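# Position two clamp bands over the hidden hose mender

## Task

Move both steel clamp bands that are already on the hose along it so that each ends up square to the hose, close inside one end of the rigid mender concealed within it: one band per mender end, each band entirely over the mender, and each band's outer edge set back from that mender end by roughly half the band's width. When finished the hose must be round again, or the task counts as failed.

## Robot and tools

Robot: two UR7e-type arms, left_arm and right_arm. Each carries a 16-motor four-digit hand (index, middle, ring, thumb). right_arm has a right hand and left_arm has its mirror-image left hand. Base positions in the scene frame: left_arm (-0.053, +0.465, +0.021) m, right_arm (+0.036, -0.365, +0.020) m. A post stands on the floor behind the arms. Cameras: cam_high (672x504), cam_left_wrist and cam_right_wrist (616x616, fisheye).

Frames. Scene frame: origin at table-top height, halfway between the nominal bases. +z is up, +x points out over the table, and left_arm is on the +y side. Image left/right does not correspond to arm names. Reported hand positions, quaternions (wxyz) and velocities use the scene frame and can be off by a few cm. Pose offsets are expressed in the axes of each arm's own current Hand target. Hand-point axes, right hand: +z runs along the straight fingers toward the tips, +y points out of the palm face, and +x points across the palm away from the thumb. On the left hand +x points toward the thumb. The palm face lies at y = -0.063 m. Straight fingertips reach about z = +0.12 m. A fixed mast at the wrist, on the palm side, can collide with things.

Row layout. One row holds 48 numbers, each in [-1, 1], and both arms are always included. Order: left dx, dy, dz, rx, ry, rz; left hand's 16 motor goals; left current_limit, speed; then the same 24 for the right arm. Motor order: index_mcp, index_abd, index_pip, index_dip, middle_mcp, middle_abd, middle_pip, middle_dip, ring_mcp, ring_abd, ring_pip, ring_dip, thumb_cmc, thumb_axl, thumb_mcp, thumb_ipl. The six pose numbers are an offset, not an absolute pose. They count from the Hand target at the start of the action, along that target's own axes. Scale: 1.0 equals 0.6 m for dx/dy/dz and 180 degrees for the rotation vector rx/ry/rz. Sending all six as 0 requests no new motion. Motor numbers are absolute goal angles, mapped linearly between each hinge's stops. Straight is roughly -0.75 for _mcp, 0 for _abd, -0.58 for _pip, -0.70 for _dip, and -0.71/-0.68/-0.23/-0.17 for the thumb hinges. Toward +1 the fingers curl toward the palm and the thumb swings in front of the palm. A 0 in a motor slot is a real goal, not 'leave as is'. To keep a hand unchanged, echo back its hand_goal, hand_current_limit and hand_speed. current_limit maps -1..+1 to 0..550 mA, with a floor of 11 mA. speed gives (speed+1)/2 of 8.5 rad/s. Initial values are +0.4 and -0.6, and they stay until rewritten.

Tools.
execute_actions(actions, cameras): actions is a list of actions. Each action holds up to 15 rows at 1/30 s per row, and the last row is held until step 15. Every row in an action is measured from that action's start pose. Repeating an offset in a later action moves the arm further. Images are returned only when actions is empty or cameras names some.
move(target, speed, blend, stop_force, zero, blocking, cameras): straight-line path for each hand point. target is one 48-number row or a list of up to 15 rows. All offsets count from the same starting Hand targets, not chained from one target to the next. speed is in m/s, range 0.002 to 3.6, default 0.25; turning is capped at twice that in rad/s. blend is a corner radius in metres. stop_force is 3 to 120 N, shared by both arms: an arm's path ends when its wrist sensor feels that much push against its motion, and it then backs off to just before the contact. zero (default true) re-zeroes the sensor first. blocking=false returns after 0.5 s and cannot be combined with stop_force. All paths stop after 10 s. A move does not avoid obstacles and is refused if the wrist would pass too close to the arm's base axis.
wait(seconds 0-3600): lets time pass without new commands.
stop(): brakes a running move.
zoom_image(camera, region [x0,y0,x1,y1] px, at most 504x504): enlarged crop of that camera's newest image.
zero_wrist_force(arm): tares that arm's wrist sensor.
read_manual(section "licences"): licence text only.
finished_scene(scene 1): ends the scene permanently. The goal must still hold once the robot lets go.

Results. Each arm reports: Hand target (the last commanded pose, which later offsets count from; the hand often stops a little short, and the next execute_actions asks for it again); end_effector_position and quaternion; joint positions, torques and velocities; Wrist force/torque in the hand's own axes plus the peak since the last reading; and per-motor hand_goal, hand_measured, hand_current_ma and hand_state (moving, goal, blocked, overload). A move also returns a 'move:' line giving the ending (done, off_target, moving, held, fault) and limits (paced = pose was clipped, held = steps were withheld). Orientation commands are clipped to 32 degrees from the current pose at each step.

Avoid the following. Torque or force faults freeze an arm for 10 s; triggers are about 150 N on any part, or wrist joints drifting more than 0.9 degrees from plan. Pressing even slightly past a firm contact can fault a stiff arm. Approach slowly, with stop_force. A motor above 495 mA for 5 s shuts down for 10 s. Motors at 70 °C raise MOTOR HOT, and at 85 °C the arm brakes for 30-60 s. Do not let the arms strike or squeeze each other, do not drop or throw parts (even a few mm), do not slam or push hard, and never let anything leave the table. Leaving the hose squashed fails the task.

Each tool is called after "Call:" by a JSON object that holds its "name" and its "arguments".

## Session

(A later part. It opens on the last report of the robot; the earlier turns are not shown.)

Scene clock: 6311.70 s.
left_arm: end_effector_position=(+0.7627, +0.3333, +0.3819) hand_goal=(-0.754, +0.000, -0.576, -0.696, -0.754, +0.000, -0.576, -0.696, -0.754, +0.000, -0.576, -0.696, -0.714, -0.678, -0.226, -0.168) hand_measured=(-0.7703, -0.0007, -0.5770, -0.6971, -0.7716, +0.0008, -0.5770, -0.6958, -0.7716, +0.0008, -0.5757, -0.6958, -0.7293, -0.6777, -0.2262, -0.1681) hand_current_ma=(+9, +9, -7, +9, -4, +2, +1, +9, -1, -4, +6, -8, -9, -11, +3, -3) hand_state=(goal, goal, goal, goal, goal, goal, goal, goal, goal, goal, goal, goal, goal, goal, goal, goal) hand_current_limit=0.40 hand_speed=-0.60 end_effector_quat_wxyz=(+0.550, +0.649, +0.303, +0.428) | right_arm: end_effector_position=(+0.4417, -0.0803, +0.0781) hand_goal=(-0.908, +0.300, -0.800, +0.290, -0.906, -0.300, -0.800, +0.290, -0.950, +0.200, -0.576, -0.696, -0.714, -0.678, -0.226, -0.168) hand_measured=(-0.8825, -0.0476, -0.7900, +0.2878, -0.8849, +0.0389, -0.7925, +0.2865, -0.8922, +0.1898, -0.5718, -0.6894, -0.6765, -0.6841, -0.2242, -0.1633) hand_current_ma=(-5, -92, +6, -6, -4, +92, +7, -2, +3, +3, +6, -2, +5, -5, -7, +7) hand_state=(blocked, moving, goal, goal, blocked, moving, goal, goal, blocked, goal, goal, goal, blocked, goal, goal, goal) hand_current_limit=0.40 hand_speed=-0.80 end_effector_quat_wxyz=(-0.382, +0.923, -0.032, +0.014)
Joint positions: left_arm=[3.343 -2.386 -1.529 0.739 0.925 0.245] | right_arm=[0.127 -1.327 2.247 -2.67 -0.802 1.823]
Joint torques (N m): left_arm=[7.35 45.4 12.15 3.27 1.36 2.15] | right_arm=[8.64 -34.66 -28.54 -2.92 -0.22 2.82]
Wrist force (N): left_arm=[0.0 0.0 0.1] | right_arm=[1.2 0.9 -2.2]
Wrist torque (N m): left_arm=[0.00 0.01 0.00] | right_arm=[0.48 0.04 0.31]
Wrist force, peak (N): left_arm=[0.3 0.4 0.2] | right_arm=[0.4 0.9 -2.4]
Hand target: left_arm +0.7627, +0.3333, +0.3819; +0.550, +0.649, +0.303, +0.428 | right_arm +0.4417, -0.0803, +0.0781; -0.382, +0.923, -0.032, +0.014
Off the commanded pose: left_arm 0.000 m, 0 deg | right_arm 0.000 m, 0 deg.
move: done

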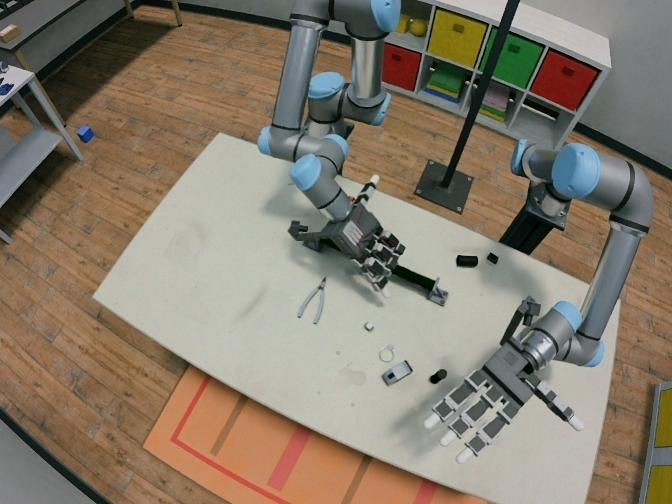

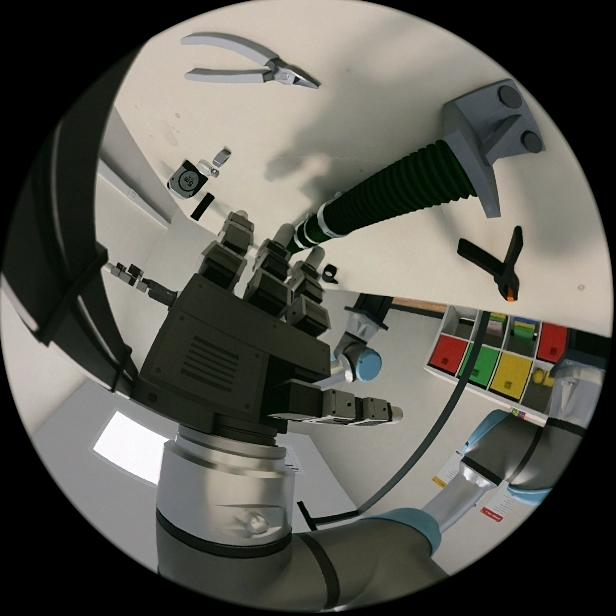

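Call:
{"name": "move", "arguments": {"target": [[0,0,0,0,0,0,-0.754,0,-0.576,-0.696,-0.754,0,-0.576,-0.696,-0.754,0,-0.576,-0.696,-0.714,-0.678,-0.226,-0.168,0.4,-0.6,0.008635,-0.000605,0.000605,0,-0.009821,-0.009821,-0.908,0.3,-0.8,0.29,-0.906,-0.3,-0.8,0.29,-0.95,0.2,-0.576,-0.696,-0.714,-0.678,-0.226,-0.168,0.4,-0.8],[0,0,0,0,0,0,-0.754,0,-0.576,-0.696,-0.754,0,-0.576,-0.696,-0.754,0,-0.576,-0.696,-0.714,-0.678,-0.226,-0.168,0.4,-0.6,0.017253,-0.001477,0.001477,0,-0.019642,-0.019642,-0.908,0.3,-0.8,0.29,-0.906,-0.3,-0.8,0.29,-0.95,0.2,-0.576,-0.696,-0.714,-0.678,-0.226,-0.168,0.4,-0.8],[0,0,0,0,0,0,-0.754,0,-0.576,-0.696,-0.754,0,-0.576,-0.696,-0.754,0,-0.576,-0.696,-0.714,-0.678,-0.226,-0.168,0.4,-0.6,0.025848,-0.002498,0.002498,0,-0.029463,-0.029463,-0.908,0.3,-0.8,0.29,-0.906,-0.3,-0.8,0.29,-0.95,0.2,-0.576,-0.696,-0.714,-0.678,-0.226,-0.168,0.4,-0.8]], "speed": 0.02, "blend": [0.0005,0.0005,0], "cameras": ["cam_high", "cam_right_wrist"]}}

Call:
{"name": "zoom_image", "arguments": {"camera": "cam_right_wrist", "region": [270, 210, 330, 270]}}

Scene clock: 6393.20 s.
left_arm: end_effector_position=(+0.7627, +0.3333, +0.3819) hand_goal=(-0.754, +0.000, -0.576, -0.696, -0.754, +0.000, -0.576, -0.696, -0.754, +0.000, -0.576, -0.696, -0.714, -0.678, -0.226, -0.168) hand_measured=(-0.7703, +0.0008, -0.5770, -0.6958, -0.7716, +0.0008, -0.5770, -0.6958, -0.7716, -0.0007, -0.5770, -0.6958, -0.7293, -0.6777, -0.2262, -0.1672) hand_current_ma=(+11, +9, -8, +8, -8, +4, -3, +16, +2, -3, +3, +1, -6, -7, +3, -5) hand_state=(goal, goal, goal, goal, goal, goal, goal, goal, goal, goal, goal, goal, goal, goal, goal, goal) hand_current_limit=0.40 hand_speed=-0.60 end_effector_quat_wxyz=(+0.550, +0.649, +0.303, +0.428) | right_arm: end_effector_position=(+0.4574, -0.0792, +0.0781) hand_goal=(-0.908, +0.300, -0.800, +0.290, -0.906, -0.300, -0.800, +0.290, -0.950, +0.200, -0.576, -0.696, -0.714, -0.678, -0.226, -0.168) hand_measured=(-0.8837, -0.0490, -0.7900, +0.2878, -0.8849, +0.0345, -0.7925, +0.2878, -0.8934, +0.1913, -0.5718, -0.6881, -0.6765, -0.6830, -0.2232, -0.1633) hand_current_ma=(-5, -141, +5, -7, -1, +132, +9, +0, +3, +4, +5, -2, +11, -4, -5, +5) hand_state=(blocked, blocked, goal, goal, blocked, blocked, goal, goal, blocked, goal, goal, goal, blocked, goal, goal, goal) hand_current_limit=0.40 hand_speed=-0.80 end_effector_quat_wxyz=(-0.382, +0.923, +0.029, -0.011)
Joint positions: left_arm=[3.343 -2.386 -1.529 0.739 0.925 0.245] | right_arm=[0.128 -1.304 2.163 -2.482 -0.787 1.643]
Joint torques (N m): left_arm=[7.53 45.8 11.71 3.31 1.45 2.23] | right_arm=[7.12 -25.4 -16.34 -3.62 3.61 2.33]
Wrist force (N): left_arm=[0.0 -0.1 -0.2] | right_arm=[0.5 1.0 -2.3]
Wrist torque (N m): left_arm=[-0.02 -0.01 0.01] | right_arm=[0.49 0.02 0.28]
Wrist force, peak (N): left_arm=[0.4 -0.1 0.3] | right_arm=[1.2 0.6 -2.7]
Hand target: left_arm +0.7627, +0.3333, +0.3819; +0.550, +0.649, +0.303, +0.428 | right_arm +0.4573, -0.0792, +0.0781; -0.382, +0.923, +0.029, -0.011
Off the commanded pose: left_arm 0.000 m, 0 deg | right_arm 0.000 m, 0 deg.
move: done

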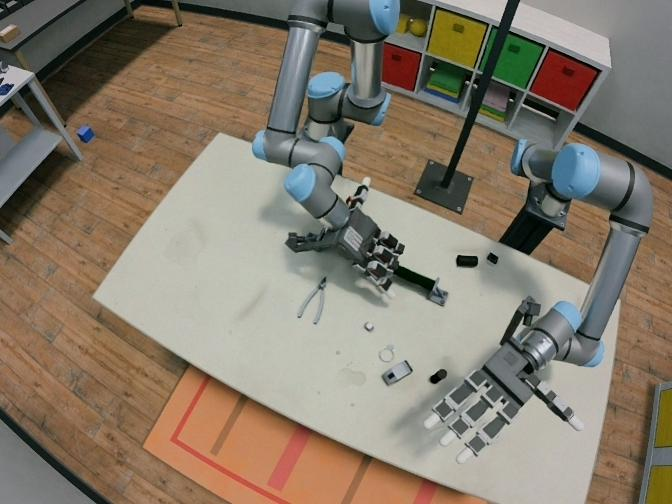

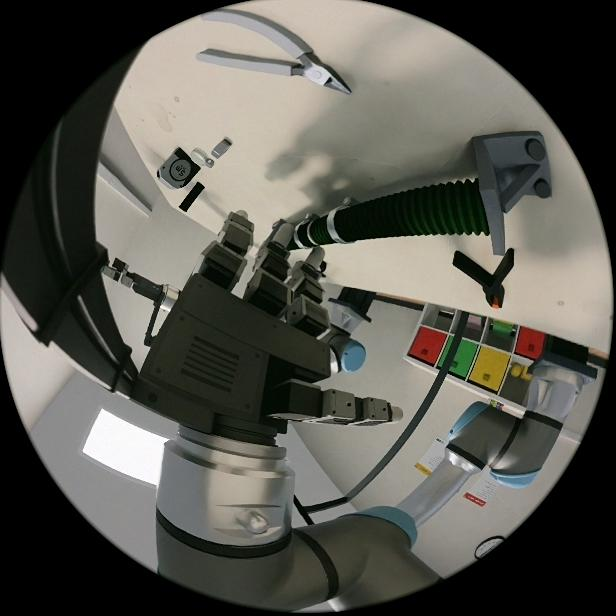

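Scaled by 8.400 from the camera's image (finer frame: 880x880).

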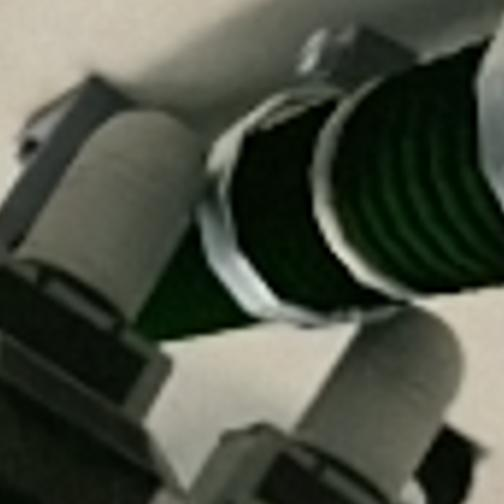

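Call:
{"name": "move", "arguments": {"target": [[0,0,0,0,0,0,-0.754,0,-0.576,-0.696,-0.754,0,-0.576,-0.696,-0.754,0,-0.576,-0.696,-0.714,-0.678,-0.226,-0.168,0.4,-0.6,0,0,0,0,0,0,-0.908,-0.16,-0.8,0.29,-0.906,0.16,-0.8,0.29,-0.95,0.2,-0.576,-0.696,-0.714,-0.678,-0.226,-0.168,0.4,-0.8]], "speed": 0.05, "cameras": ["cam_right_wrist"]}}

Call:
{"name": "zoom_image", "arguments": {"camera": "cam_right_wrist", "region": [270, 210, 330, 270]}}

Scene clock: 6411.63 s.
left_arm: end_effector_position=(+0.7627, +0.3333, +0.3819) hand_goal=(-0.754, +0.000, -0.576, -0.696, -0.754, +0.000, -0.576, -0.696, -0.754, +0.000, -0.576, -0.696, -0.714, -0.678, -0.226, -0.168) hand_measured=(-0.7691, -0.0007, -0.5757, -0.6958, -0.7716, -0.0007, -0.5770, -0.6958, -0.7716, -0.0007, -0.5770, -0.6958, -0.7293, -0.6777, -0.2262, -0.1681) hand_current_ma=(+9, -1, -4, +9, +1, +3, -2, +12, +5, -1, +2, -5, -8, -9, +4, -2) hand_state=(goal, goal, goal, goal, goal, goal, goal, goal, goal, goal, goal, goal, goal, goal, goal, goal) hand_current_limit=0.40 hand_speed=-0.60 end_effector_quat_wxyz=(+0.550, +0.649, +0.303, +0.428) | right_arm: end_effector_position=(+0.4573, -0.0792, +0.0781) hand_goal=(-0.908, -0.160, -0.800, +0.290, -0.906, +0.160, -0.800, +0.290, -0.950, +0.200, -0.576, -0.696, -0.714, -0.678, -0.226, -0.168) hand_measured=(-0.8825, -0.1457, -0.7900, +0.2878, -0.8849, +0.1502, -0.7925, +0.2878, -0.8934, +0.1898, -0.5705, -0.6894, -0.6765, -0.6830, -0.2242, -0.1633) hand_current_ma=(-3, -1, +3, -6, -1, +7, +6, +0, +1, +5, +3, +1, +11, +3, -2, +2) hand_state=(blocked, goal, goal, goal, blocked, goal, goal, goal, blocked, goal, goal, goal, blocked, goal, goal, goal) hand_current_limit=0.40 hand_speed=-0.80 end_effector_quat_wxyz=(-0.382, +0.923, +0.029, -0.011)
Joint positions: left_arm=[3.343 -2.386 -1.529 0.739 0.925 0.245] | right_arm=[0.128 -1.304 2.164 -2.483 -0.787 1.643]
Joint torques (N m): left_arm=[7.59 46.08 12.42 3.21 1.51 2.25] | right_arm=[-7.85 -33.93 -3.69 -3.75 0.02 2.58]
Wrist force (N): left_arm=[0.0 0.2 0.2] | right_arm=[0.5 0.9 -2.0]
Wrist torque (N m): left_arm=[0.00 0.01 0.00] | right_arm=[0.46 0.03 0.20]
Wrist force, peak (N): left_arm=[0.0 -0.4 0.4] | right_arm=[0.9 1.0 -2.3]
Hand target: left_arm +0.7627, +0.3333, +0.3819; +0.550, +0.649, +0.303, +0.428 | right_arm +0.4573, -0.0792, +0.0781; -0.382, +0.923, +0.029, -0.011
Off the commanded pose: left_arm 0.000 m, 0 deg | right_arm 0.000 m, 0 deg.
move: done

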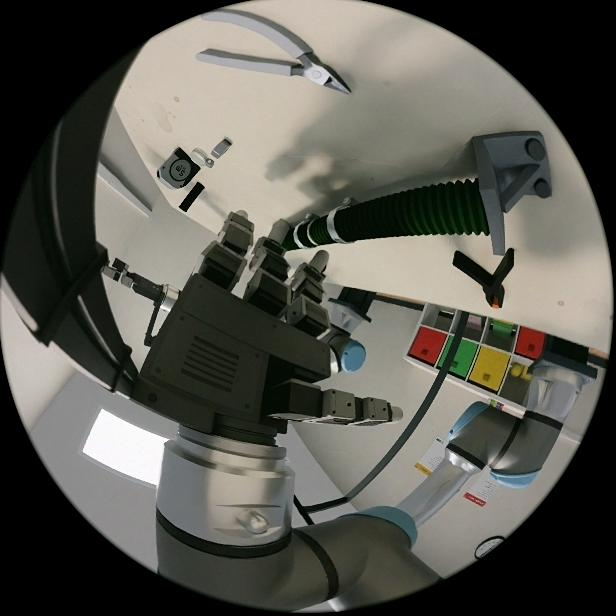

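Scaled by 8.400 from the camera's image (finer frame: 880x880).

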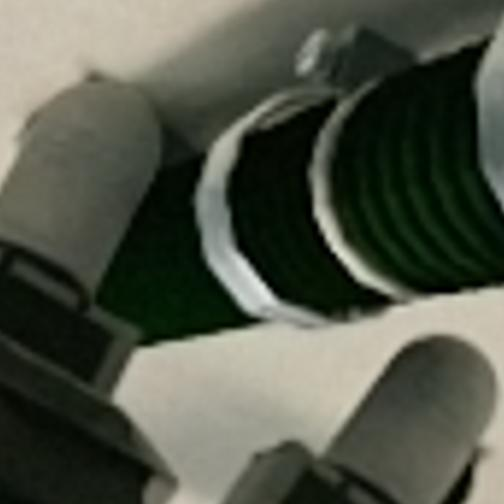

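Call:
{"name": "move", "arguments": {"target": [[0,0,0,0,0,0,-0.754,0,-0.576,-0.696,-0.754,0,-0.576,-0.696,-0.754,0,-0.576,-0.696,-0.714,-0.678,-0.226,-0.168,0.4,-0.6,0,-0.0825,-0.0825,0,0,0,-0.908,-0.16,-0.8,0.29,-0.906,0.16,-0.8,0.29,-0.95,0.2,-0.576,-0.696,-0.714,-0.678,-0.226,-0.168,0.4,-0.8],[0,0,0,0,0,0,-0.754,0,-0.576,-0.696,-0.754,0,-0.576,-0.696,-0.754,0,-0.576,-0.696,-0.714,-0.678,-0.226,-0.168,0.4,-0.6,-0.14473,-0.08876,-0.07624,0,0,0,-0.908,-0.16,-0.8,0.29,-0.906,0.16,-0.8,0.29,-0.95,0.2,-0.576,-0.696,-0.714,-0.678,-0.226,-0.168,0.4,-0.8]], "speed": [0.05,0.12], "cameras": ["cam_high"]}}

Call:
{"name": "zoom_image", "arguments": {"camera": "cam_high", "region": [345, 225, 415, 285]}}

Call:
{"name": "zoom_image", "arguments": {"camera": "cam_high", "region": [380, 256, 400, 276]}}

Call:
{"name": "zoom_image", "arguments": {"camera": "cam_high", "region": [370, 250, 390, 270]}}

Scene clock: 6432.43 s.
left_arm: end_effector_position=(+0.7627, +0.3333, +0.3819) hand_goal=(-0.754, +0.000, -0.576, -0.696, -0.754, +0.000, -0.576, -0.696, -0.754, +0.000, -0.576, -0.696, -0.714, -0.678, -0.226, -0.168) hand_measured=(-0.7703, -0.0007, -0.5770, -0.6958, -0.7716, +0.0008, -0.5770, -0.6958, -0.7716, +0.0008, -0.5757, -0.6958, -0.7293, -0.6767, -0.2252, -0.1681) hand_current_ma=(+7, +8, -8, +6, -5, +3, -4, +13, +1, +0, +3, -5, -12, -8, -1, -3) hand_state=(goal, goal, goal, goal, goal, goal, goal, goal, goal, goal, goal, goal, goal, goal, goal, goal) hand_current_limit=0.40 hand_speed=-0.60 end_effector_quat_wxyz=(+0.550, +0.649, +0.303, +0.428) | right_arm: end_effector_position=(+0.3702, -0.0792, +0.1480) hand_goal=(-0.908, -0.160, -0.800, +0.290, -0.906, +0.160, -0.800, +0.290, -0.950, +0.200, -0.576, -0.696, -0.714, -0.678, -0.226, -0.168) hand_measured=(-0.8825, -0.1457, -0.7900, +0.2878, -0.8837, +0.1502, -0.7925, +0.2878, -0.8934, +0.1898, -0.5718, -0.6881, -0.6753, -0.6830, -0.2232, -0.1633) hand_current_ma=(-5, +4, +7, -6, -5, +5, +8, +7, +6, +6, +4, +1, +12, +3, -6, +7) hand_state=(blocked, goal, goal, goal, blocked, goal, goal, goal, blocked, goal, goal, goal, blocked, goal, goal, goal) hand_current_limit=0.40 hand_speed=-0.80 end_effector_quat_wxyz=(-0.382, +0.923, +0.029, -0.011)
Joint positions: left_arm=[3.343 -2.386 -1.529 0.739 0.925 0.245] | right_arm=[0.154 -1.621 2.294 -2.32 -0.789 1.679]
Joint torques (N m): left_arm=[7.91 45.79 12.12 3.29 1.39 2.22] | right_arm=[-8.76 -16.51 -28.14 -0.81 -0.16 -2.63]
Wrist force (N): left_arm=[0.1 -0.2 0.3] | right_arm=[0.4 0.7 -2.0]
Wrist torque (N m): left_arm=[-0.05 -0.01 0.02] | right_arm=[0.45 0.06 0.18]
Wrist force, peak (N): left_arm=[0.1 -0.1 0.6] | right_arm=[0.5 0.9 -2.4]
Hand target: left_arm +0.7627, +0.3333, +0.3819; +0.550, +0.649, +0.303, +0.428 | right_arm +0.3703, -0.0792, +0.1480; -0.382, +0.923, +0.029, -0.011
Off the commanded pose: left_arm 0.000 m, 0 deg | right_arm 0.000 m, 0 deg.
move: done

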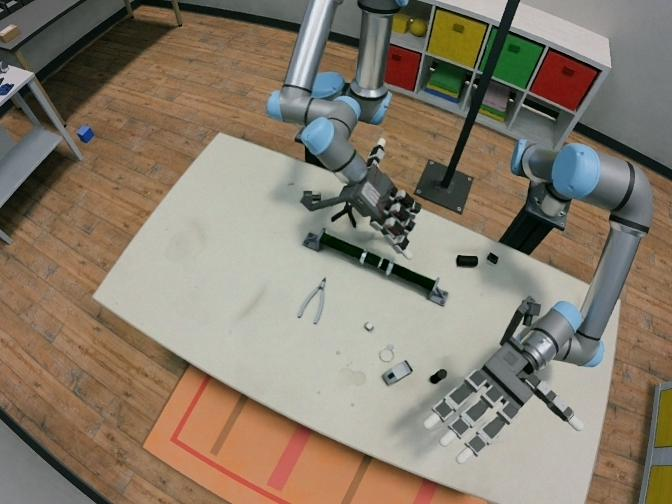

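Scaled by 7.200 from the camera's image (finer frame: 960x720).

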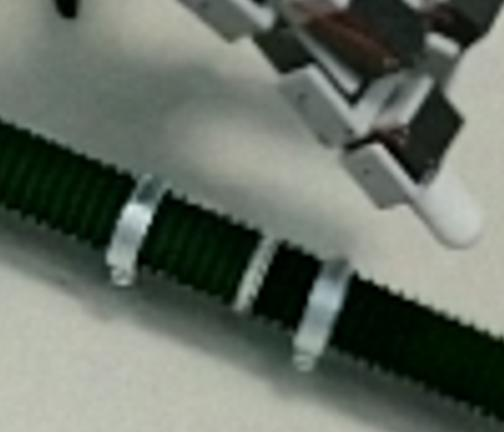

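Scaled by 25.200 from the camera's image (finer frame: 960x720).

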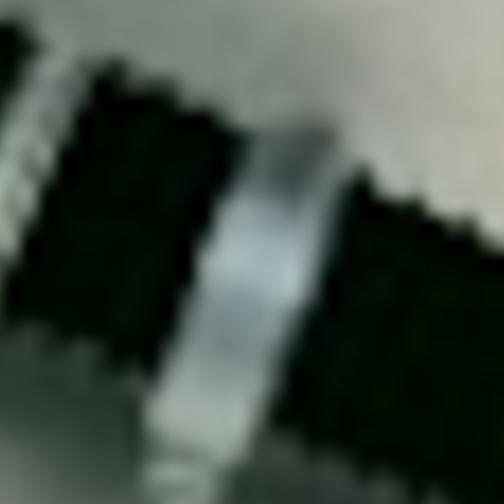

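Scaled by 25.200 from the camera's image (finer frame: 960x720).

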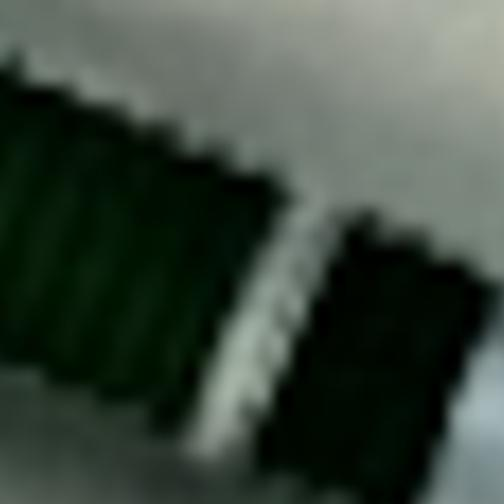

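Call:
{"name": "move", "arguments": {"target": [[0,0,0,0,0,0,-0.754,0,-0.576,-0.696,-0.754,0,-0.576,-0.696,-0.754,0,-0.576,-0.696,-0.714,-0.678,-0.226,-0.168,0.4,-0.6,-0.06204,-0.12206,-0.00051,0,0.3673,0.3673,-0.137,-0.002,-0.576,-0.696,-0.754,0,-0.576,-0.696,-0.754,0,-0.576,-0.696,-0.714,-0.678,-0.226,-0.168,0.4,-0.6],[0,0,0,0,0,0,-0.754,0,-0.576,-0.696,-0.754,0,-0.576,-0.696,-0.754,0,-0.576,-0.696,-0.714,-0.678,-0.226,-0.168,0.4,-0.6,0.07477,-0.09571,0.10043,0,0.3673,0.3673,-0.137,-0.002,-0.576,-0.696,-0.754,0,-0.576,-0.696,-0.754,0,-0.576,-0.696,-0.714,-0.678,-0.226,-0.168,0.4,-0.6]], "speed": [0.35,0.12]}}

Call:
{"name": "move", "arguments": {"target": [[0,0,0,0,0,0,-0.754,0,-0.576,-0.696,-0.754,0,-0.576,-0.696,-0.754,0,-0.576,-0.696,-0.714,-0.678,-0.226,-0.168,0.4,-0.6,0,0.012,0.012,0,0,0,-0.137,-0.002,-0.576,-0.696,-0.754,0,-0.576,-0.696,-0.754,0,-0.576,-0.696,-0.714,-0.678,-0.226,-0.168,0.4,-0.6]], "speed": 0.004, "stop_force": 3}}

Call:
{"name": "move", "arguments": {"target": [[0,0,0,0,0,0,-0.754,0,-0.576,-0.696,-0.754,0,-0.576,-0.696,-0.754,0,-0.576,-0.696,-0.714,-0.678,-0.226,-0.168,0.4,-0.6,0,-0.00589,-0.00589,0,0,0,-0.137,-0.002,-0.576,-0.696,-0.754,0,-0.576,-0.696,-0.754,0,-0.576,-0.696,-0.714,-0.678,-0.226,-0.168,0.4,-0.6],[0,0,0,0,0,0,-0.754,0,-0.576,-0.696,-0.754,0,-0.576,-0.696,-0.754,0,-0.576,-0.696,-0.714,-0.678,-0.226,-0.168,0.4,-0.6,-0.02617,-0.00589,-0.00589,0,0,0,-0.137,-0.002,-0.576,-0.696,-0.754,0,-0.576,-0.696,-0.754,0,-0.576,-0.696,-0.714,-0.678,-0.226,-0.168,0.4,-0.6]], "speed": 0.05}}

Call:
{"name": "move", "arguments": {"target": [[0,0,0,0,0,0,-0.754,0,-0.576,-0.696,-0.754,0,-0.576,-0.696,-0.754,0,-0.576,-0.696,-0.714,-0.678,-0.226,-0.168,0.4,-0.6,0,0.01,0.01,0,0,0,-0.137,-0.002,-0.576,-0.696,-0.754,0,-0.576,-0.696,-0.754,0,-0.576,-0.696,-0.714,-0.678,-0.226,-0.168,0.4,-0.6]], "speed": 0.004, "stop_force": 3}}

Scene clock: 6491.20 s.
left_arm: end_effector_position=(+0.7627, +0.3333, +0.3819) hand_goal=(-0.754, +0.000, -0.576, -0.696, -0.754, +0.000, -0.576, -0.696, -0.754, +0.000, -0.576, -0.696, -0.714, -0.678, -0.226, -0.168) hand_measured=(-0.7703, +0.0008, -0.5770, -0.6958, -0.7716, -0.0007, -0.5770, -0.6958, -0.7716, -0.0007, -0.5770, -0.6958, -0.7293, -0.6767, -0.2262, -0.1681) hand_current_ma=(+7, +12, -7, +8, -1, +1, -3, +8, +1, -3, +4, -2, -9, -5, +6, -7) hand_state=(goal, goal, goal, goal, goal, goal, goal, goal, goal, goal, goal, goal, goal, goal, goal, goal) hand_current_limit=0.40 hand_speed=-0.60 end_effector_quat_wxyz=(+0.550, +0.649, +0.303, +0.428) | right_arm: end_effector_position=(+0.4100, +0.0066, +0.1461) hand_goal=(-0.138, -0.002, -0.576, -0.696, -0.754, +0.000, -0.576, -0.696, -0.754, +0.000, -0.576, -0.696, -0.714, -0.678, -0.226, -0.168) hand_measured=(-0.1300, -0.0080, -0.5718, -0.6945, -0.7293, -0.0007, -0.5718, -0.6932, -0.7269, +0.0037, -0.5705, -0.6881, -0.6765, -0.6830, -0.2222, -0.1633) hand_current_ma=(-6, -1, +10, -5, -1, +7, +5, +1, -6, +4, +6, -3, +8, +3, -6, +5) hand_state=(goal, goal, goal, goal, blocked, goal, goal, goal, blocked, goal, goal, goal, blocked, goal, goal, goal) hand_current_limit=0.40 hand_speed=-0.60 end_effector_quat_wxyz=(-0.271, +0.653, -0.653, +0.271)
Joint positions: left_arm=[3.343 -2.386 -1.529 0.739 0.925 0.245] | right_arm=[0.619 -1.37 2.218 -3.108 -1.984 3.594]
Joint torques (N m): left_arm=[7.13 45.77 11.95 3.27 1.4 2.29] | right_arm=[8.91 -23.43 -3.88 -1.57 -2.95 2.82]
Wrist force (N): left_arm=[0.0 -0.3 0.0] | right_arm=[0.4 0.9 -1.7]
Wrist torque (N m): left_arm=[-0.04 -0.01 0.02] | right_arm=[0.53 0.04 0.23]
Wrist force, peak (N): left_arm=[0.3 -0.1 0.5] | right_arm=[0.8 0.8 -3.1]
Hand target: left_arm +0.7627, +0.3333, +0.3819; +0.550, +0.649, +0.303, +0.428 | right_arm +0.4100, +0.0066, +0.1460; -0.271, +0.653, -0.653, +0.271
Off the commanded pose: left_arm 0.000 m, 0 deg | right_arm 0.000 m, 0 deg.
move: done

Scene clock: 6494.23 s.
left_arm: end_effector_position=(+0.7627, +0.3333, +0.3819) hand_goal=(-0.754, +0.000, -0.576, -0.696, -0.754, +0.000, -0.576, -0.696, -0.754, +0.000, -0.576, -0.696, -0.714, -0.678, -0.226, -0.168) hand_measured=(-0.7691, +0.0008, -0.5770, -0.6958, -0.7716, +0.0008, -0.5770, -0.6958, -0.7716, -0.0007, -0.5770, -0.6958, -0.7293, -0.6767, -0.2262, -0.1681) hand_current_ma=(+7, +10, -4, +5, -4, +2, +2, +13, -1, -4, +6, -1, -8, -12, +6, -4) hand_state=(goal, goal, goal, goal, goal, goal, goal, goal, goal, goal, goal, goal, goal, goal, goal, goal) hand_current_limit=0.40 hand_speed=-0.60 end_effector_quat_wxyz=(+0.550, +0.649, +0.303, +0.428) | right_arm: end_effector_position=(+0.4100, +0.0066, +0.1394) hand_goal=(-0.138, -0.002, -0.576, -0.696, -0.754, +0.000, -0.576, -0.696, -0.754, +0.000, -0.576, -0.696, -0.714, -0.678, -0.226, -0.168) hand_measured=(-0.1312, -0.0065, -0.5731, -0.6945, -0.7306, -0.0007, -0.5705, -0.6920, -0.7257, +0.0052, -0.5718, -0.6894, -0.6765, -0.6841, -0.2222, -0.1624) hand_current_ma=(-8, +3, +2, -2, -2, +6, +8, +0, -8, +7, +3, +2, +7, +5, -7, +3) hand_state=(goal, goal, goal, goal, blocked, goal, goal, goal, blocked, goal, goal, goal, blocked, goal, goal, goal) hand_current_limit=0.40 hand_speed=-0.60 end_effector_quat_wxyz=(-0.271, +0.653, -0.653, +0.271)
Joint positions: left_arm=[3.343 -2.386 -1.529 0.739 0.925 0.245] | right_arm=[0.619 -1.355 2.224 -3.129 -1.984 3.594]
Joint torques (N m): left_arm=[7.31 45.96 11.91 3.28 1.38 2.15] | right_arm=[8.21 -32.93 -28.16 -0.54 -2.62 2.3]
Wrist force (N): left_arm=[0.1 -0.1 0.2] | right_arm=[0.3 -1.3 -3.2]
Wrist torque (N m): left_arm=[-0.03 0.00 0.02] | right_arm=[0.57 0.03 0.22]
Wrist force, peak (N): left_arm=[0.1 -0.2 0.5] | right_arm=[0.3 -2.6 -5.4]
Hand target: left_arm +0.7627, +0.3333, +0.3819; +0.550, +0.649, +0.303, +0.428 | right_arm +0.4100, +0.0066, +0.1394; -0.271, +0.653, -0.653, +0.271 (not the last commanded pose)
Off the commanded pose: left_arm 0.000 m, 0 deg | right_arm 0.004 m, 0 deg.
move: contact (right_arm)

Scene clock: 6495.13 s.
left_arm: end_effector_position=(+0.7627, +0.3333, +0.3819) hand_goal=(-0.754, +0.000, -0.576, -0.696, -0.754, +0.000, -0.576, -0.696, -0.754, +0.000, -0.576, -0.696, -0.714, -0.678, -0.226, -0.168) hand_measured=(-0.7703, -0.0007, -0.5770, -0.6958, -0.7716, +0.0008, -0.5770, -0.6958, -0.7703, +0.0008, -0.5770, -0.6958, -0.7293, -0.6777, -0.2262, -0.1681) hand_current_ma=(+6, +8, -6, +12, -3, +2, -1, +5, -2, +0, +6, -2, -10, -7, +6, -5) hand_state=(goal, goal, goal, goal, goal, goal, goal, goal, goal, goal, goal, goal, goal, goal, goal, goal) hand_current_limit=0.40 hand_speed=-0.60 end_effector_quat_wxyz=(+0.550, +0.649, +0.303, +0.428) | right_arm: end_effector_position=(+0.4100, +0.0224, +0.1444) hand_goal=(-0.138, -0.002, -0.576, -0.696, -0.754, +0.000, -0.576, -0.696, -0.754, +0.000, -0.576, -0.696, -0.714, -0.678, -0.226, -0.168) hand_measured=(-0.1300, -0.0065, -0.5718, -0.6945, -0.7293, -0.0007, -0.5718, -0.6920, -0.7269, +0.0023, -0.5718, -0.6881, -0.6765, -0.6841, -0.2232, -0.1624) hand_current_ma=(-8, +4, +5, -1, -3, +5, +9, -3, -3, +4, +4, +3, +8, -1, -2, +5) hand_state=(goal, goal, goal, goal, blocked, goal, goal, goal, blocked, goal, goal, goal, blocked, goal, goal, goal) hand_current_limit=0.40 hand_speed=-0.60 end_effector_quat_wxyz=(-0.271, +0.653, -0.653, +0.271) end_effector_velocity=(+0.000, -0.002, -0.001) end_effector_angular_velocity=(-0.002, +0.001, +0.002)
Joint positions: left_arm=[3.343 -2.386 -1.529 0.739 0.925 0.245] | right_arm=[0.649 -1.344 2.186 -3.092 -2.003 3.62]
Joint velocities: left_arm=[within noise] | right_arm=[-0.003 -0.001 0.003 -0.003 0.002 -0.005]
Joint torques (N m): left_arm=[7.6 45.58 12.17 3.2 1.35 2.16] | right_arm=[-8.87 -35.53 -4.18 -4.59 1.75 -2.91]
Wrist force (N): left_arm=[0.1 0.2 0.1] | right_arm=[0.5 0.8 -2.0]
Wrist torque (N m): left_arm=[-0.01 -0.01 0.02] | right_arm=[0.53 0.02 0.13]
Wrist force, peak (N): left_arm=[0.4 -0.2 0.4] | right_arm=[0.5 -1.7 -4.9]
Hand target: left_arm +0.7627, +0.3333, +0.3819; +0.550, +0.649, +0.303, +0.428 | right_arm +0.4100, +0.0223, +0.1444; -0.271, +0.653, -0.653, +0.271
Off the commanded pose: left_arm 0.000 m, 0 deg | right_arm 0.000 m, 0 deg.
move: done

Scene clock: 6497.90 s.
left_arm: end_effector_position=(+0.7627, +0.3333, +0.3819) hand_goal=(-0.754, +0.000, -0.576, -0.696, -0.754, +0.000, -0.576, -0.696, -0.754, +0.000, -0.576, -0.696, -0.714, -0.678, -0.226, -0.168) hand_measured=(-0.7703, +0.0008, -0.5770, -0.6958, -0.7716, -0.0007, -0.5770, -0.6958, -0.7716, -0.0007, -0.5770, -0.6958, -0.7293, -0.6767, -0.2262, -0.1681) hand_current_ma=(+5, +5, -2, +11, -4, +5, +2, +10, +2, -3, +4, -10, -6, -9, +4, -6) hand_state=(goal, goal, goal, goal, goal, goal, goal, goal, goal, goal, goal, goal, goal, goal, goal, goal) hand_current_limit=0.40 hand_speed=-0.60 end_effector_quat_wxyz=(+0.550, +0.649, +0.303, +0.428) | right_arm: end_effector_position=(+0.4100, +0.0223, +0.1389) hand_goal=(-0.138, -0.002, -0.576, -0.696, -0.754, +0.000, -0.576, -0.696, -0.754, +0.000, -0.576, -0.696, -0.714, -0.678, -0.226, -0.168) hand_measured=(-0.1312, -0.0065, -0.5718, -0.6945, -0.7293, -0.0007, -0.5705, -0.6920, -0.7269, +0.0037, -0.5705, -0.6894, -0.6765, -0.6841, -0.2232, -0.1633) hand_current_ma=(-2, +0, +4, -4, +3, +4, +9, -1, -3, +4, +5, +1, +10, +1, -5, +4) hand_state=(goal, goal, goal, goal, blocked, goal, goal, goal, blocked, goal, goal, goal, blocked, goal, goal, goal) hand_current_limit=0.40 hand_speed=-0.60 end_effector_quat_wxyz=(-0.271, +0.653, -0.653, +0.271)
Joint positions: left_arm=[3.343 -2.386 -1.529 0.739 0.925 0.245] | right_arm=[0.649 -1.332 2.191 -3.109 -2.003 3.62]
Joint torques (N m): left_arm=[7.59 45.83 12.2 3.21 1.44 2.3] | right_arm=[-8.35 -32.76 -28.54 -0.28 1.7 -2.91]
Wrist force (N): left_arm=[0.1 0.1 0.2] | right_arm=[0.1 -2.4 -5.3]
Wrist torque (N m): left_arm=[-0.04 -0.01 0.02] | right_arm=[0.56 0.04 0.19]
Wrist force, peak (N): left_arm=[0.2 -0.1 0.6] | right_arm=[0.3 -3.5 -6.1]
Hand target: left_arm +0.7627, +0.3333, +0.3819; +0.550, +0.649, +0.303, +0.428 | right_arm +0.4100, +0.0223, +0.1389; -0.271, +0.653, -0.653, +0.271 (not the last commanded pose)
Off the commanded pose: left_arm 0.000 m, 0 deg | right_arm 0.003 m, 0 deg.
move: contact (right_arm)

Call:
{"name": "move", "arguments": {"target": [[0,0,0,0,0,0,-0.754,0,-0.576,-0.696,-0.754,0,-0.576,-0.696,-0.754,0,-0.576,-0.696,-0.714,-0.678,-0.226,-0.168,0.4,-0.6,0,-0.03536,-0.03536,0,0,0,-0.137,-0.002,-0.576,-0.696,-0.754,0,-0.576,-0.696,-0.754,0,-0.576,-0.696,-0.714,-0.678,-0.226,-0.168,0.4,-0.6],[0,0,0,0,0,0,-0.754,0,-0.576,-0.696,-0.754,0,-0.576,-0.696,-0.754,0,-0.576,-0.696,-0.714,-0.678,-0.226,-0.168,0.4,-0.6,0.25383,-0.02487,-0.11915,0,-0.35355,-0.35355,-1.0,-0.16,-0.8,0.29,-1.0,0.16,-0.8,0.29,-0.95,0.2,-0.576,-0.696,-0.714,-0.678,-0.226,-0.168,0.4,-0.6],[0,0,0,0,0,0,-0.754,0,-0.576,-0.696,-0.754,0,-0.576,-0.696,-0.754,0,-0.576,-0.696,-0.714,-0.678,-0.226,-0.168,0.4,-0.6,0.29833,-0.05786,0.03642,0,-0.35355,-0.35355,-0.908,-0.16,-0.8,0.29,-0.906,0.16,-0.8,0.29,-0.95,0.2,-0.576,-0.696,-0.714,-0.678,-0.226,-0.168,0.4,-0.8]], "speed": [0.06,0.35,0.15], "cameras": ["cam_high", "cam_right_wrist"]}}

Call:
{"name": "zoom_image", "arguments": {"camera": "cam_right_wrist", "region": [230, 180, 350, 300]}}

Scene clock: 6570.90 s.
left_arm: end_effector_position=(+0.7627, +0.3333, +0.3819) hand_goal=(-0.754, +0.000, -0.576, -0.696, -0.754, +0.000, -0.576, -0.696, -0.754, +0.000, -0.576, -0.696, -0.714, -0.678, -0.226, -0.168) hand_measured=(-0.7691, -0.0007, -0.5770, -0.6958, -0.7716, -0.0007, -0.5770, -0.6958, -0.7703, +0.0008, -0.5770, -0.6958, -0.7293, -0.6767, -0.2262, -0.1681) hand_current_ma=(+10, +9, -3, +8, -4, +2, +1, +10, +0, -5, +2, -3, -9, -8, +8, -4) hand_state=(goal, goal, goal, goal, goal, goal, goal, goal, goal, goal, goal, goal, goal, goal, goal, goal) hand_current_limit=0.40 hand_speed=-0.60 end_effector_quat_wxyz=(+0.550, +0.649, +0.303, +0.428) | right_arm: end_effector_position=(+0.4500, -0.1567, +0.1481) hand_goal=(-0.908, -0.160, -0.800, +0.290, -0.906, +0.160, -0.800, +0.290, -0.950, +0.200, -0.576, -0.696, -0.714, -0.678, -0.226, -0.168) hand_measured=(-0.8837, -0.1472, -0.7900, +0.2878, -0.8849, +0.1532, -0.7861, +0.2878, -0.8922, +0.1913, -0.5705, -0.6881, -0.6765, -0.6841, -0.2232, -0.1633) hand_current_ma=(-6, -1, +8, -7, -2, +6, +5, +1, +4, +0, +3, +2, +14, +2, -3, +6) hand_state=(blocked, goal, goal, goal, blocked, goal, goal, goal, blocked, goal, goal, goal, blocked, goal, goal, goal) hand_current_limit=0.40 hand_speed=-0.80 end_effector_quat_wxyz=(-0.383, +0.924, +0.000, +0.000)
Joint positions: left_arm=[3.343 -2.386 -1.529 0.739 0.925 0.245] | right_arm=[-0.048 -1.543 2.172 -2.137 -0.788 1.481]
Joint torques (N m): left_arm=[7.22 45.52 12.04 3.21 1.38 2.26] | right_arm=[8.08 -12.65 -7.26 -0.97 2.11 2.79]
Wrist force (N): left_arm=[-0.1 0.0 0.1] | right_arm=[0.2 0.6 -2.1]
Wrist torque (N m): left_arm=[-0.02 0.02 0.00] | right_arm=[0.42 0.05 0.09]
Wrist force, peak (N): left_arm=[0.0 -0.3 0.5] | right_arm=[0.4 -2.5 -5.6]
Hand target: left_arm +0.7627, +0.3333, +0.3819; +0.550, +0.649, +0.303, +0.428 | right_arm +0.4500, -0.1567, +0.1481; -0.383, +0.924, +0.000, +0.000
Off the commanded pose: left_arm 0.000 m, 0 deg | right_arm 0.000 m, 0 deg.
move: done

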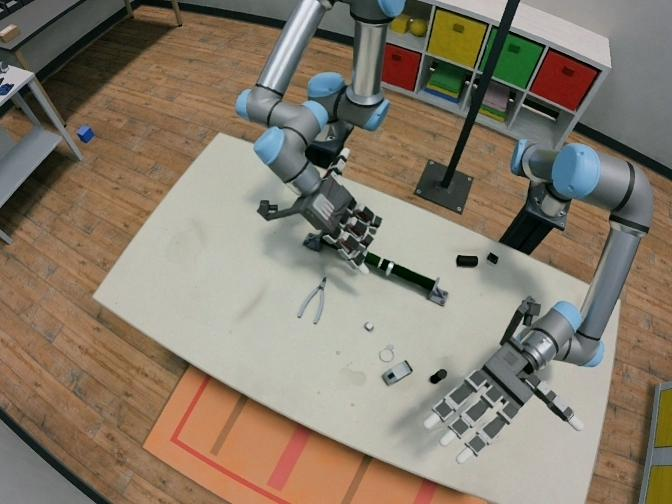

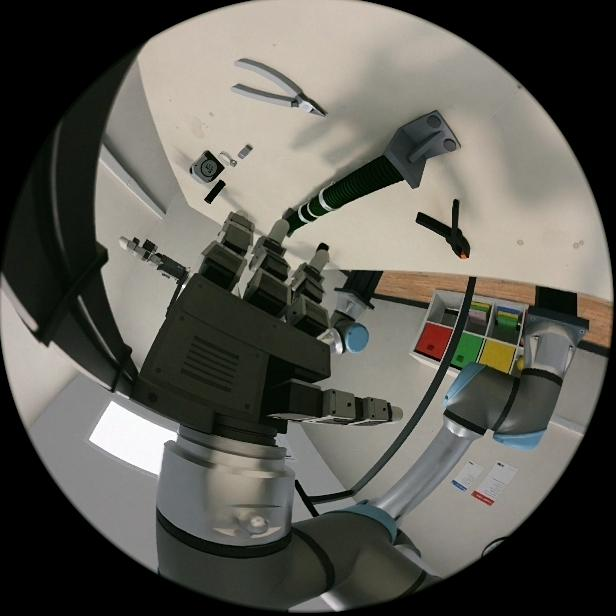

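Scaled by 4.200 from the camera's image (finer frame: 880x880).

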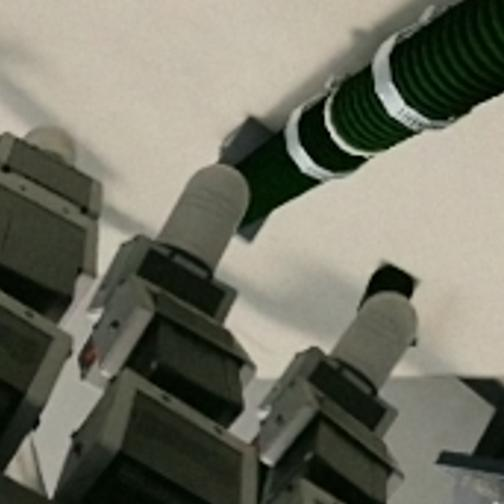

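Call:
{"name": "move", "arguments": {"target": [[0,0,0,0,0,0,-0.754,0,-0.576,-0.696,-0.754,0,-0.576,-0.696,-0.754,0,-0.576,-0.696,-0.714,-0.678,-0.226,-0.168,0.4,-0.6,0,0.0825,0.0825,0,0,0,-0.908,-0.16,-0.8,0.29,-0.906,0.16,-0.8,0.29,-0.95,0.2,-0.576,-0.696,-0.714,-0.678,-0.226,-0.168,0.4,-0.8]], "speed": 0.03, "stop_force": 6, "cameras": ["cam_high", "cam_right_wrist"]}}

Call:
{"name": "zoom_image", "arguments": {"camera": "cam_right_wrist", "region": [240, 180, 360, 300]}}

Scene clock: 6583.07 s.
left_arm: end_effector_position=(+0.7627, +0.3333, +0.3819) hand_goal=(-0.754, +0.000, -0.576, -0.696, -0.754, +0.000, -0.576, -0.696, -0.754, +0.000, -0.576, -0.696, -0.714, -0.678, -0.226, -0.168) hand_measured=(-0.7703, -0.0007, -0.5757, -0.6958, -0.7716, +0.0008, -0.5770, -0.6958, -0.7703, -0.0007, -0.5770, -0.6958, -0.7293, -0.6767, -0.2262, -0.1672) hand_current_ma=(+4, +7, -1, +8, -4, +8, -2, +10, +2, -3, -1, -6, -4, -9, +4, -7) hand_state=(goal, goal, goal, goal, goal, goal, goal, goal, goal, goal, goal, goal, goal, goal, goal, goal) hand_current_limit=0.40 hand_speed=-0.60 end_effector_quat_wxyz=(+0.550, +0.649, +0.303, +0.428) | right_arm: end_effector_position=(+0.4501, -0.1567, +0.0781) hand_goal=(-0.908, -0.160, -0.800, +0.290, -0.906, +0.160, -0.800, +0.290, -0.950, +0.200, -0.576, -0.696, -0.714, -0.678, -0.226, -0.168) hand_measured=(-0.8837, -0.1472, -0.7912, +0.2878, -0.8849, +0.1532, -0.7874, +0.2878, -0.8934, +0.1913, -0.5718, -0.6894, -0.6765, -0.6830, -0.2232, -0.1633) hand_current_ma=(-5, +4, +7, -4, -3, +0, +10, +0, +7, +6, +4, +0, +7, -1, -3, +5) hand_state=(blocked, goal, goal, goal, blocked, goal, goal, goal, blocked, goal, goal, goal, blocked, goal, goal, goal) hand_current_limit=0.40 hand_speed=-0.80 end_effector_quat_wxyz=(-0.383, +0.924, +0.000, +0.000)
Joint positions: left_arm=[3.343 -2.386 -1.529 0.739 0.925 0.245] | right_arm=[-0.048 -1.404 2.255 -2.359 -0.787 1.481]
Joint torques (N m): left_arm=[7.87 45.5 12.08 3.29 1.37 2.23] | right_arm=[2.81 -31.27 -29.93 -0.37 2.68 2.79]
Wrist force (N): left_arm=[0.1 0.0 -0.1] | right_arm=[0.4 0.8 -2.0]
Wrist torque (N m): left_arm=[0.00 -0.02 0.02] | right_arm=[0.44 0.03 0.12]
Wrist force, peak (N): left_arm=[0.3 -0.4 0.4] | right_arm=[0.2 0.8 -2.4]
Hand target: left_arm +0.7627, +0.3333, +0.3819; +0.550, +0.649, +0.303, +0.428 | right_arm +0.4501, -0.1567, +0.0781; -0.383, +0.924, +0.000, +0.000
Off the commanded pose: left_arm 0.000 m, 0 deg | right_arm 0.000 m, 0 deg.
move: done

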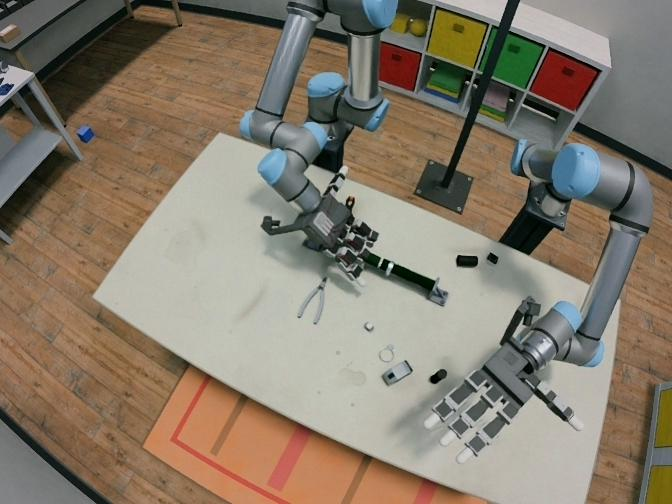

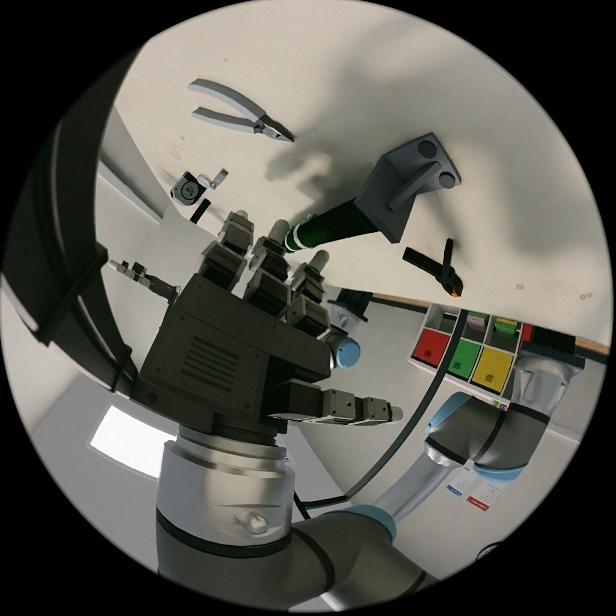

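Scaled by 4.200 from the camera's image (finer frame: 880x880).

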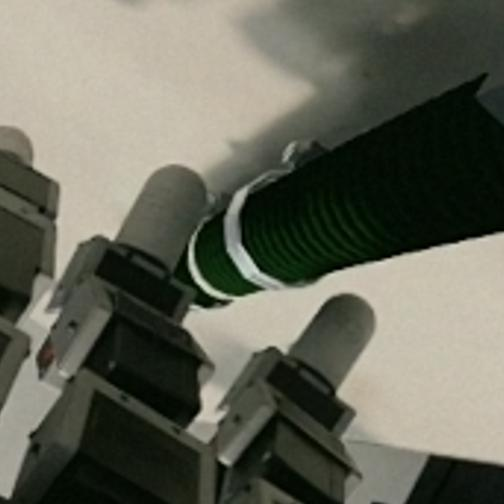

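Call:
{"name": "move", "arguments": {"target": [[0,0,0,0,0,0,-0.754,0,-0.576,-0.696,-0.754,0,-0.576,-0.696,-0.754,0,-0.576,-0.696,-0.714,-0.678,-0.226,-0.168,0.4,-0.6,0,0,0,0,0,0,-0.908,0.3,-0.8,0.29,-0.906,-0.3,-0.8,0.29,-0.95,0.2,-0.576,-0.696,-0.714,-0.678,-0.226,-0.168,0.4,-0.8]], "speed": 0.05, "cameras": ["cam_right_wrist"]}}

Call:
{"name": "zoom_image", "arguments": {"camera": "cam_right_wrist", "region": [260, 210, 320, 270]}}

Call:
{"name": "move", "arguments": {"target": [[0,0,0,0,0,0,-0.754,0,-0.576,-0.696,-0.754,0,-0.576,-0.696,-0.754,0,-0.576,-0.696,-0.714,-0.678,-0.226,-0.168,0.4,-0.6,0,-0.002,0.002,0,0,0,-0.908,0.3,-0.8,0.29,-0.906,-0.3,-0.8,0.29,-0.95,0.2,-0.576,-0.696,-0.714,-0.678,-0.226,-0.168,0.4,-0.8]], "speed": 0.005, "cameras": ["cam_right_wrist"]}}

Call:
{"name": "zoom_image", "arguments": {"camera": "cam_right_wrist", "region": [260, 210, 320, 270]}}

Scene clock: 6601.07 s.
left_arm: end_effector_position=(+0.7627, +0.3333, +0.3819) hand_goal=(-0.754, +0.000, -0.576, -0.696, -0.754, +0.000, -0.576, -0.696, -0.754, +0.000, -0.576, -0.696, -0.714, -0.678, -0.226, -0.168) hand_measured=(-0.7691, -0.0007, -0.5770, -0.6958, -0.7716, -0.0007, -0.5770, -0.6958, -0.7716, -0.0007, -0.5770, -0.6958, -0.7293, -0.6767, -0.2252, -0.1681) hand_current_ma=(+9, +8, -4, +10, -1, +2, -2, +10, -5, -6, +1, -1, -6, -7, +3, -7) hand_state=(goal, goal, goal, goal, goal, goal, goal, goal, goal, goal, goal, goal, goal, goal, goal, goal) hand_current_limit=0.40 hand_speed=-0.60 end_effector_quat_wxyz=(+0.550, +0.649, +0.303, +0.428) | right_arm: end_effector_position=(+0.4501, -0.1567, +0.0781) hand_goal=(-0.908, +0.300, -0.800, +0.290, -0.906, -0.300, -0.800, +0.290, -0.950, +0.200, -0.576, -0.696, -0.714, -0.678, -0.226, -0.168) hand_measured=(-0.8837, -0.0490, -0.7912, +0.2865, -0.8849, +0.0374, -0.7861, +0.2878, -0.8934, +0.1898, -0.5705, -0.6894, -0.6765, -0.6841, -0.2232, -0.1633) hand_current_ma=(-5, -93, +4, -5, -9, +90, +7, -3, +3, +3, +5, +3, +9, -1, -4, +6) hand_state=(blocked, moving, goal, goal, blocked, moving, goal, goal, blocked, goal, goal, goal, blocked, goal, goal, goal) hand_current_limit=0.40 hand_speed=-0.80 end_effector_quat_wxyz=(-0.383, +0.924, +0.000, +0.000)
Joint positions: left_arm=[3.343 -2.386 -1.529 0.739 0.925 0.245] | right_arm=[-0.048 -1.404 2.255 -2.359 -0.787 1.481]
Joint torques (N m): left_arm=[7.42 45.8 11.96 3.29 1.38 2.2] | right_arm=[8.07 -31.31 -27.8 -0.7 0.27 2.7]
Wrist force (N): left_arm=[0.0 0.0 0.1] | right_arm=[0.8 0.6 -2.3]
Wrist torque (N m): left_arm=[-0.01 0.00 0.01] | right_arm=[0.45 0.06 0.15]
Wrist force, peak (N): left_arm=[-0.2 -0.2 0.6] | right_arm=[0.8 0.6 -2.5]
Hand target: left_arm +0.7627, +0.3333, +0.3819; +0.550, +0.649, +0.303, +0.428 | right_arm +0.4501, -0.1567, +0.0781; -0.383, +0.924, +0.000, +0.000
Off the commanded pose: left_arm 0.000 m, 0 deg | right_arm 0.000 m, 0 deg.
move: done

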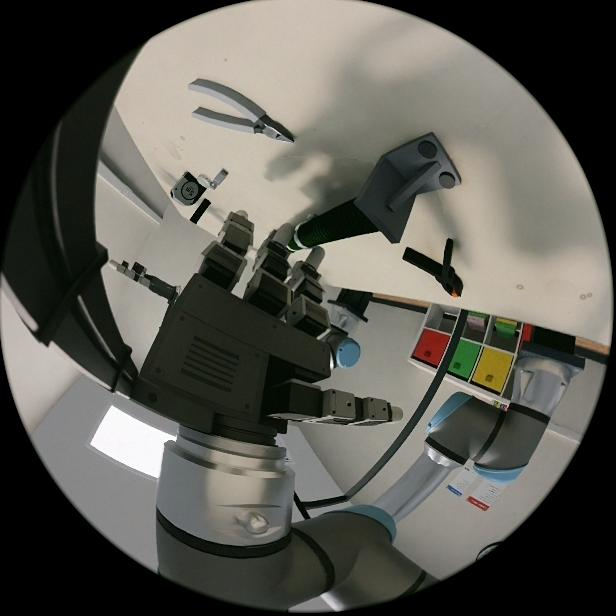

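Scaled by 8.400 from the camera's image (finer frame: 880x880).

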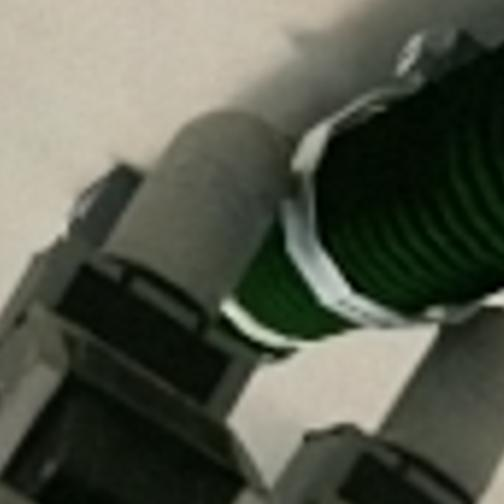

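Scene clock: 6601.63 s.
left_arm: end_effector_position=(+0.7627, +0.3333, +0.3819) hand_goal=(-0.754, +0.000, -0.576, -0.696, -0.754, +0.000, -0.576, -0.696, -0.754, +0.000, -0.576, -0.696, -0.714, -0.678, -0.226, -0.168) hand_measured=(-0.7703, +0.0008, -0.5770, -0.6958, -0.7716, -0.0007, -0.5770, -0.6958, -0.7703, +0.0008, -0.5757, -0.6958, -0.7293, -0.6767, -0.2252, -0.1681) hand_current_ma=(+5, +10, -6, +6, -2, +4, +2, +9, -6, -5, +3, -4, +0, -9, +0, -4) hand_state=(goal, goal, goal, goal, goal, goal, goal, goal, goal, goal, goal, goal, goal, goal, goal, goal) hand_current_limit=0.40 hand_speed=-0.60 end_effector_quat_wxyz=(+0.550, +0.649, +0.303, +0.428) | right_arm: end_effector_position=(+0.4501, -0.1550, +0.0781) hand_goal=(-0.908, +0.300, -0.800, +0.290, -0.906, -0.300, -0.800, +0.290, -0.950, +0.200, -0.576, -0.696, -0.714, -0.678, -0.226, -0.168) hand_measured=(-0.8837, -0.0476, -0.7912, +0.2903, -0.8849, +0.0374, -0.7848, +0.2967, -0.8922, +0.1898, -0.5705, -0.6894, -0.6765, -0.6841, -0.2222, -0.1633) hand_current_ma=(-4, -136, +10, -4, -1, +137, +8, +3, +8, +4, +4, -4, +8, +0, -5, +3) hand_state=(blocked, blocked, goal, goal, blocked, blocked, goal, goal, blocked, goal, goal, goal, blocked, goal, goal, goal) hand_current_limit=0.40 hand_speed=-0.80 end_effector_quat_wxyz=(-0.383, +0.924, +0.000, +0.000)
Joint positions: left_arm=[3.343 -2.386 -1.529 0.739 0.925 0.245] | right_arm=[-0.044 -1.402 2.254 -2.365 -0.787 1.487]
Joint torques (N m): left_arm=[7.25 45.83 12.05 3.25 1.45 2.19] | right_arm=[3.56 -16.19 -27.18 -2.69 3.61 1.72]
Wrist force (N): left_arm=[0.1 -0.2 0.3] | right_arm=[0.8 0.2 -3.8]
Wrist torque (N m): left_arm=[-0.06 -0.01 0.02] | right_arm=[0.54 0.07 0.16]
Wrist force, peak (N): left_arm=[0.0 -0.2 0.4] | right_arm=[0.7 0.2 -4.1]
Hand target: left_arm +0.7627, +0.3333, +0.3819; +0.550, +0.649, +0.303, +0.428 | right_arm +0.4501, -0.1550, +0.0781; -0.383, +0.924, +0.000, +0.000
Off the commanded pose: left_arm 0.000 m, 0 deg | right_arm 0.000 m, 0 deg.
move: done

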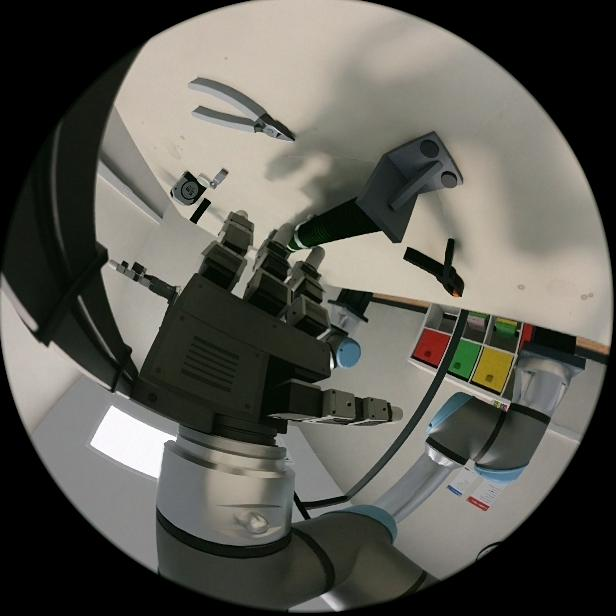

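Scaled by 8.400 from the camera's image (finer frame: 880x880).

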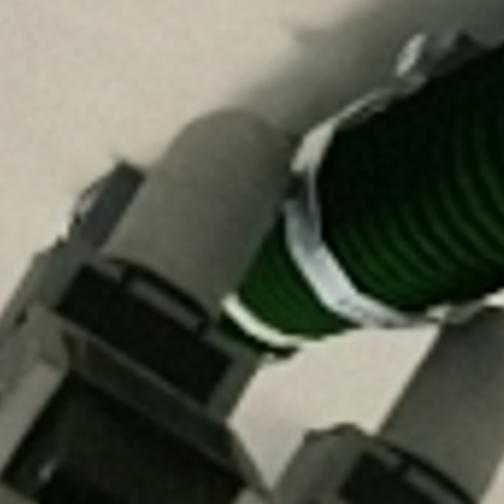

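Call:
{"name": "zoom_image", "arguments": {"camera": "cam_right_wrist", "region": [280, 225, 310, 255]}}

Scaled by 16.800 from the camera's image (finer frame: 880x880).

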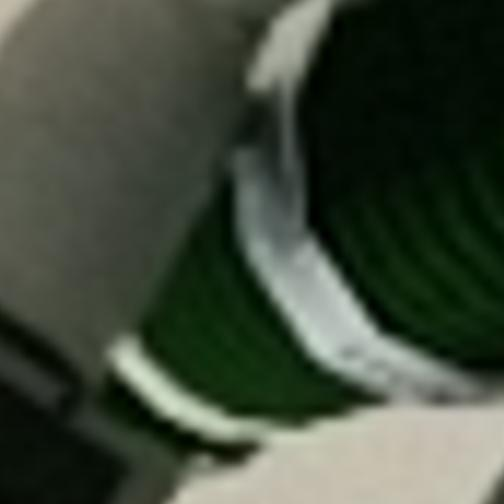

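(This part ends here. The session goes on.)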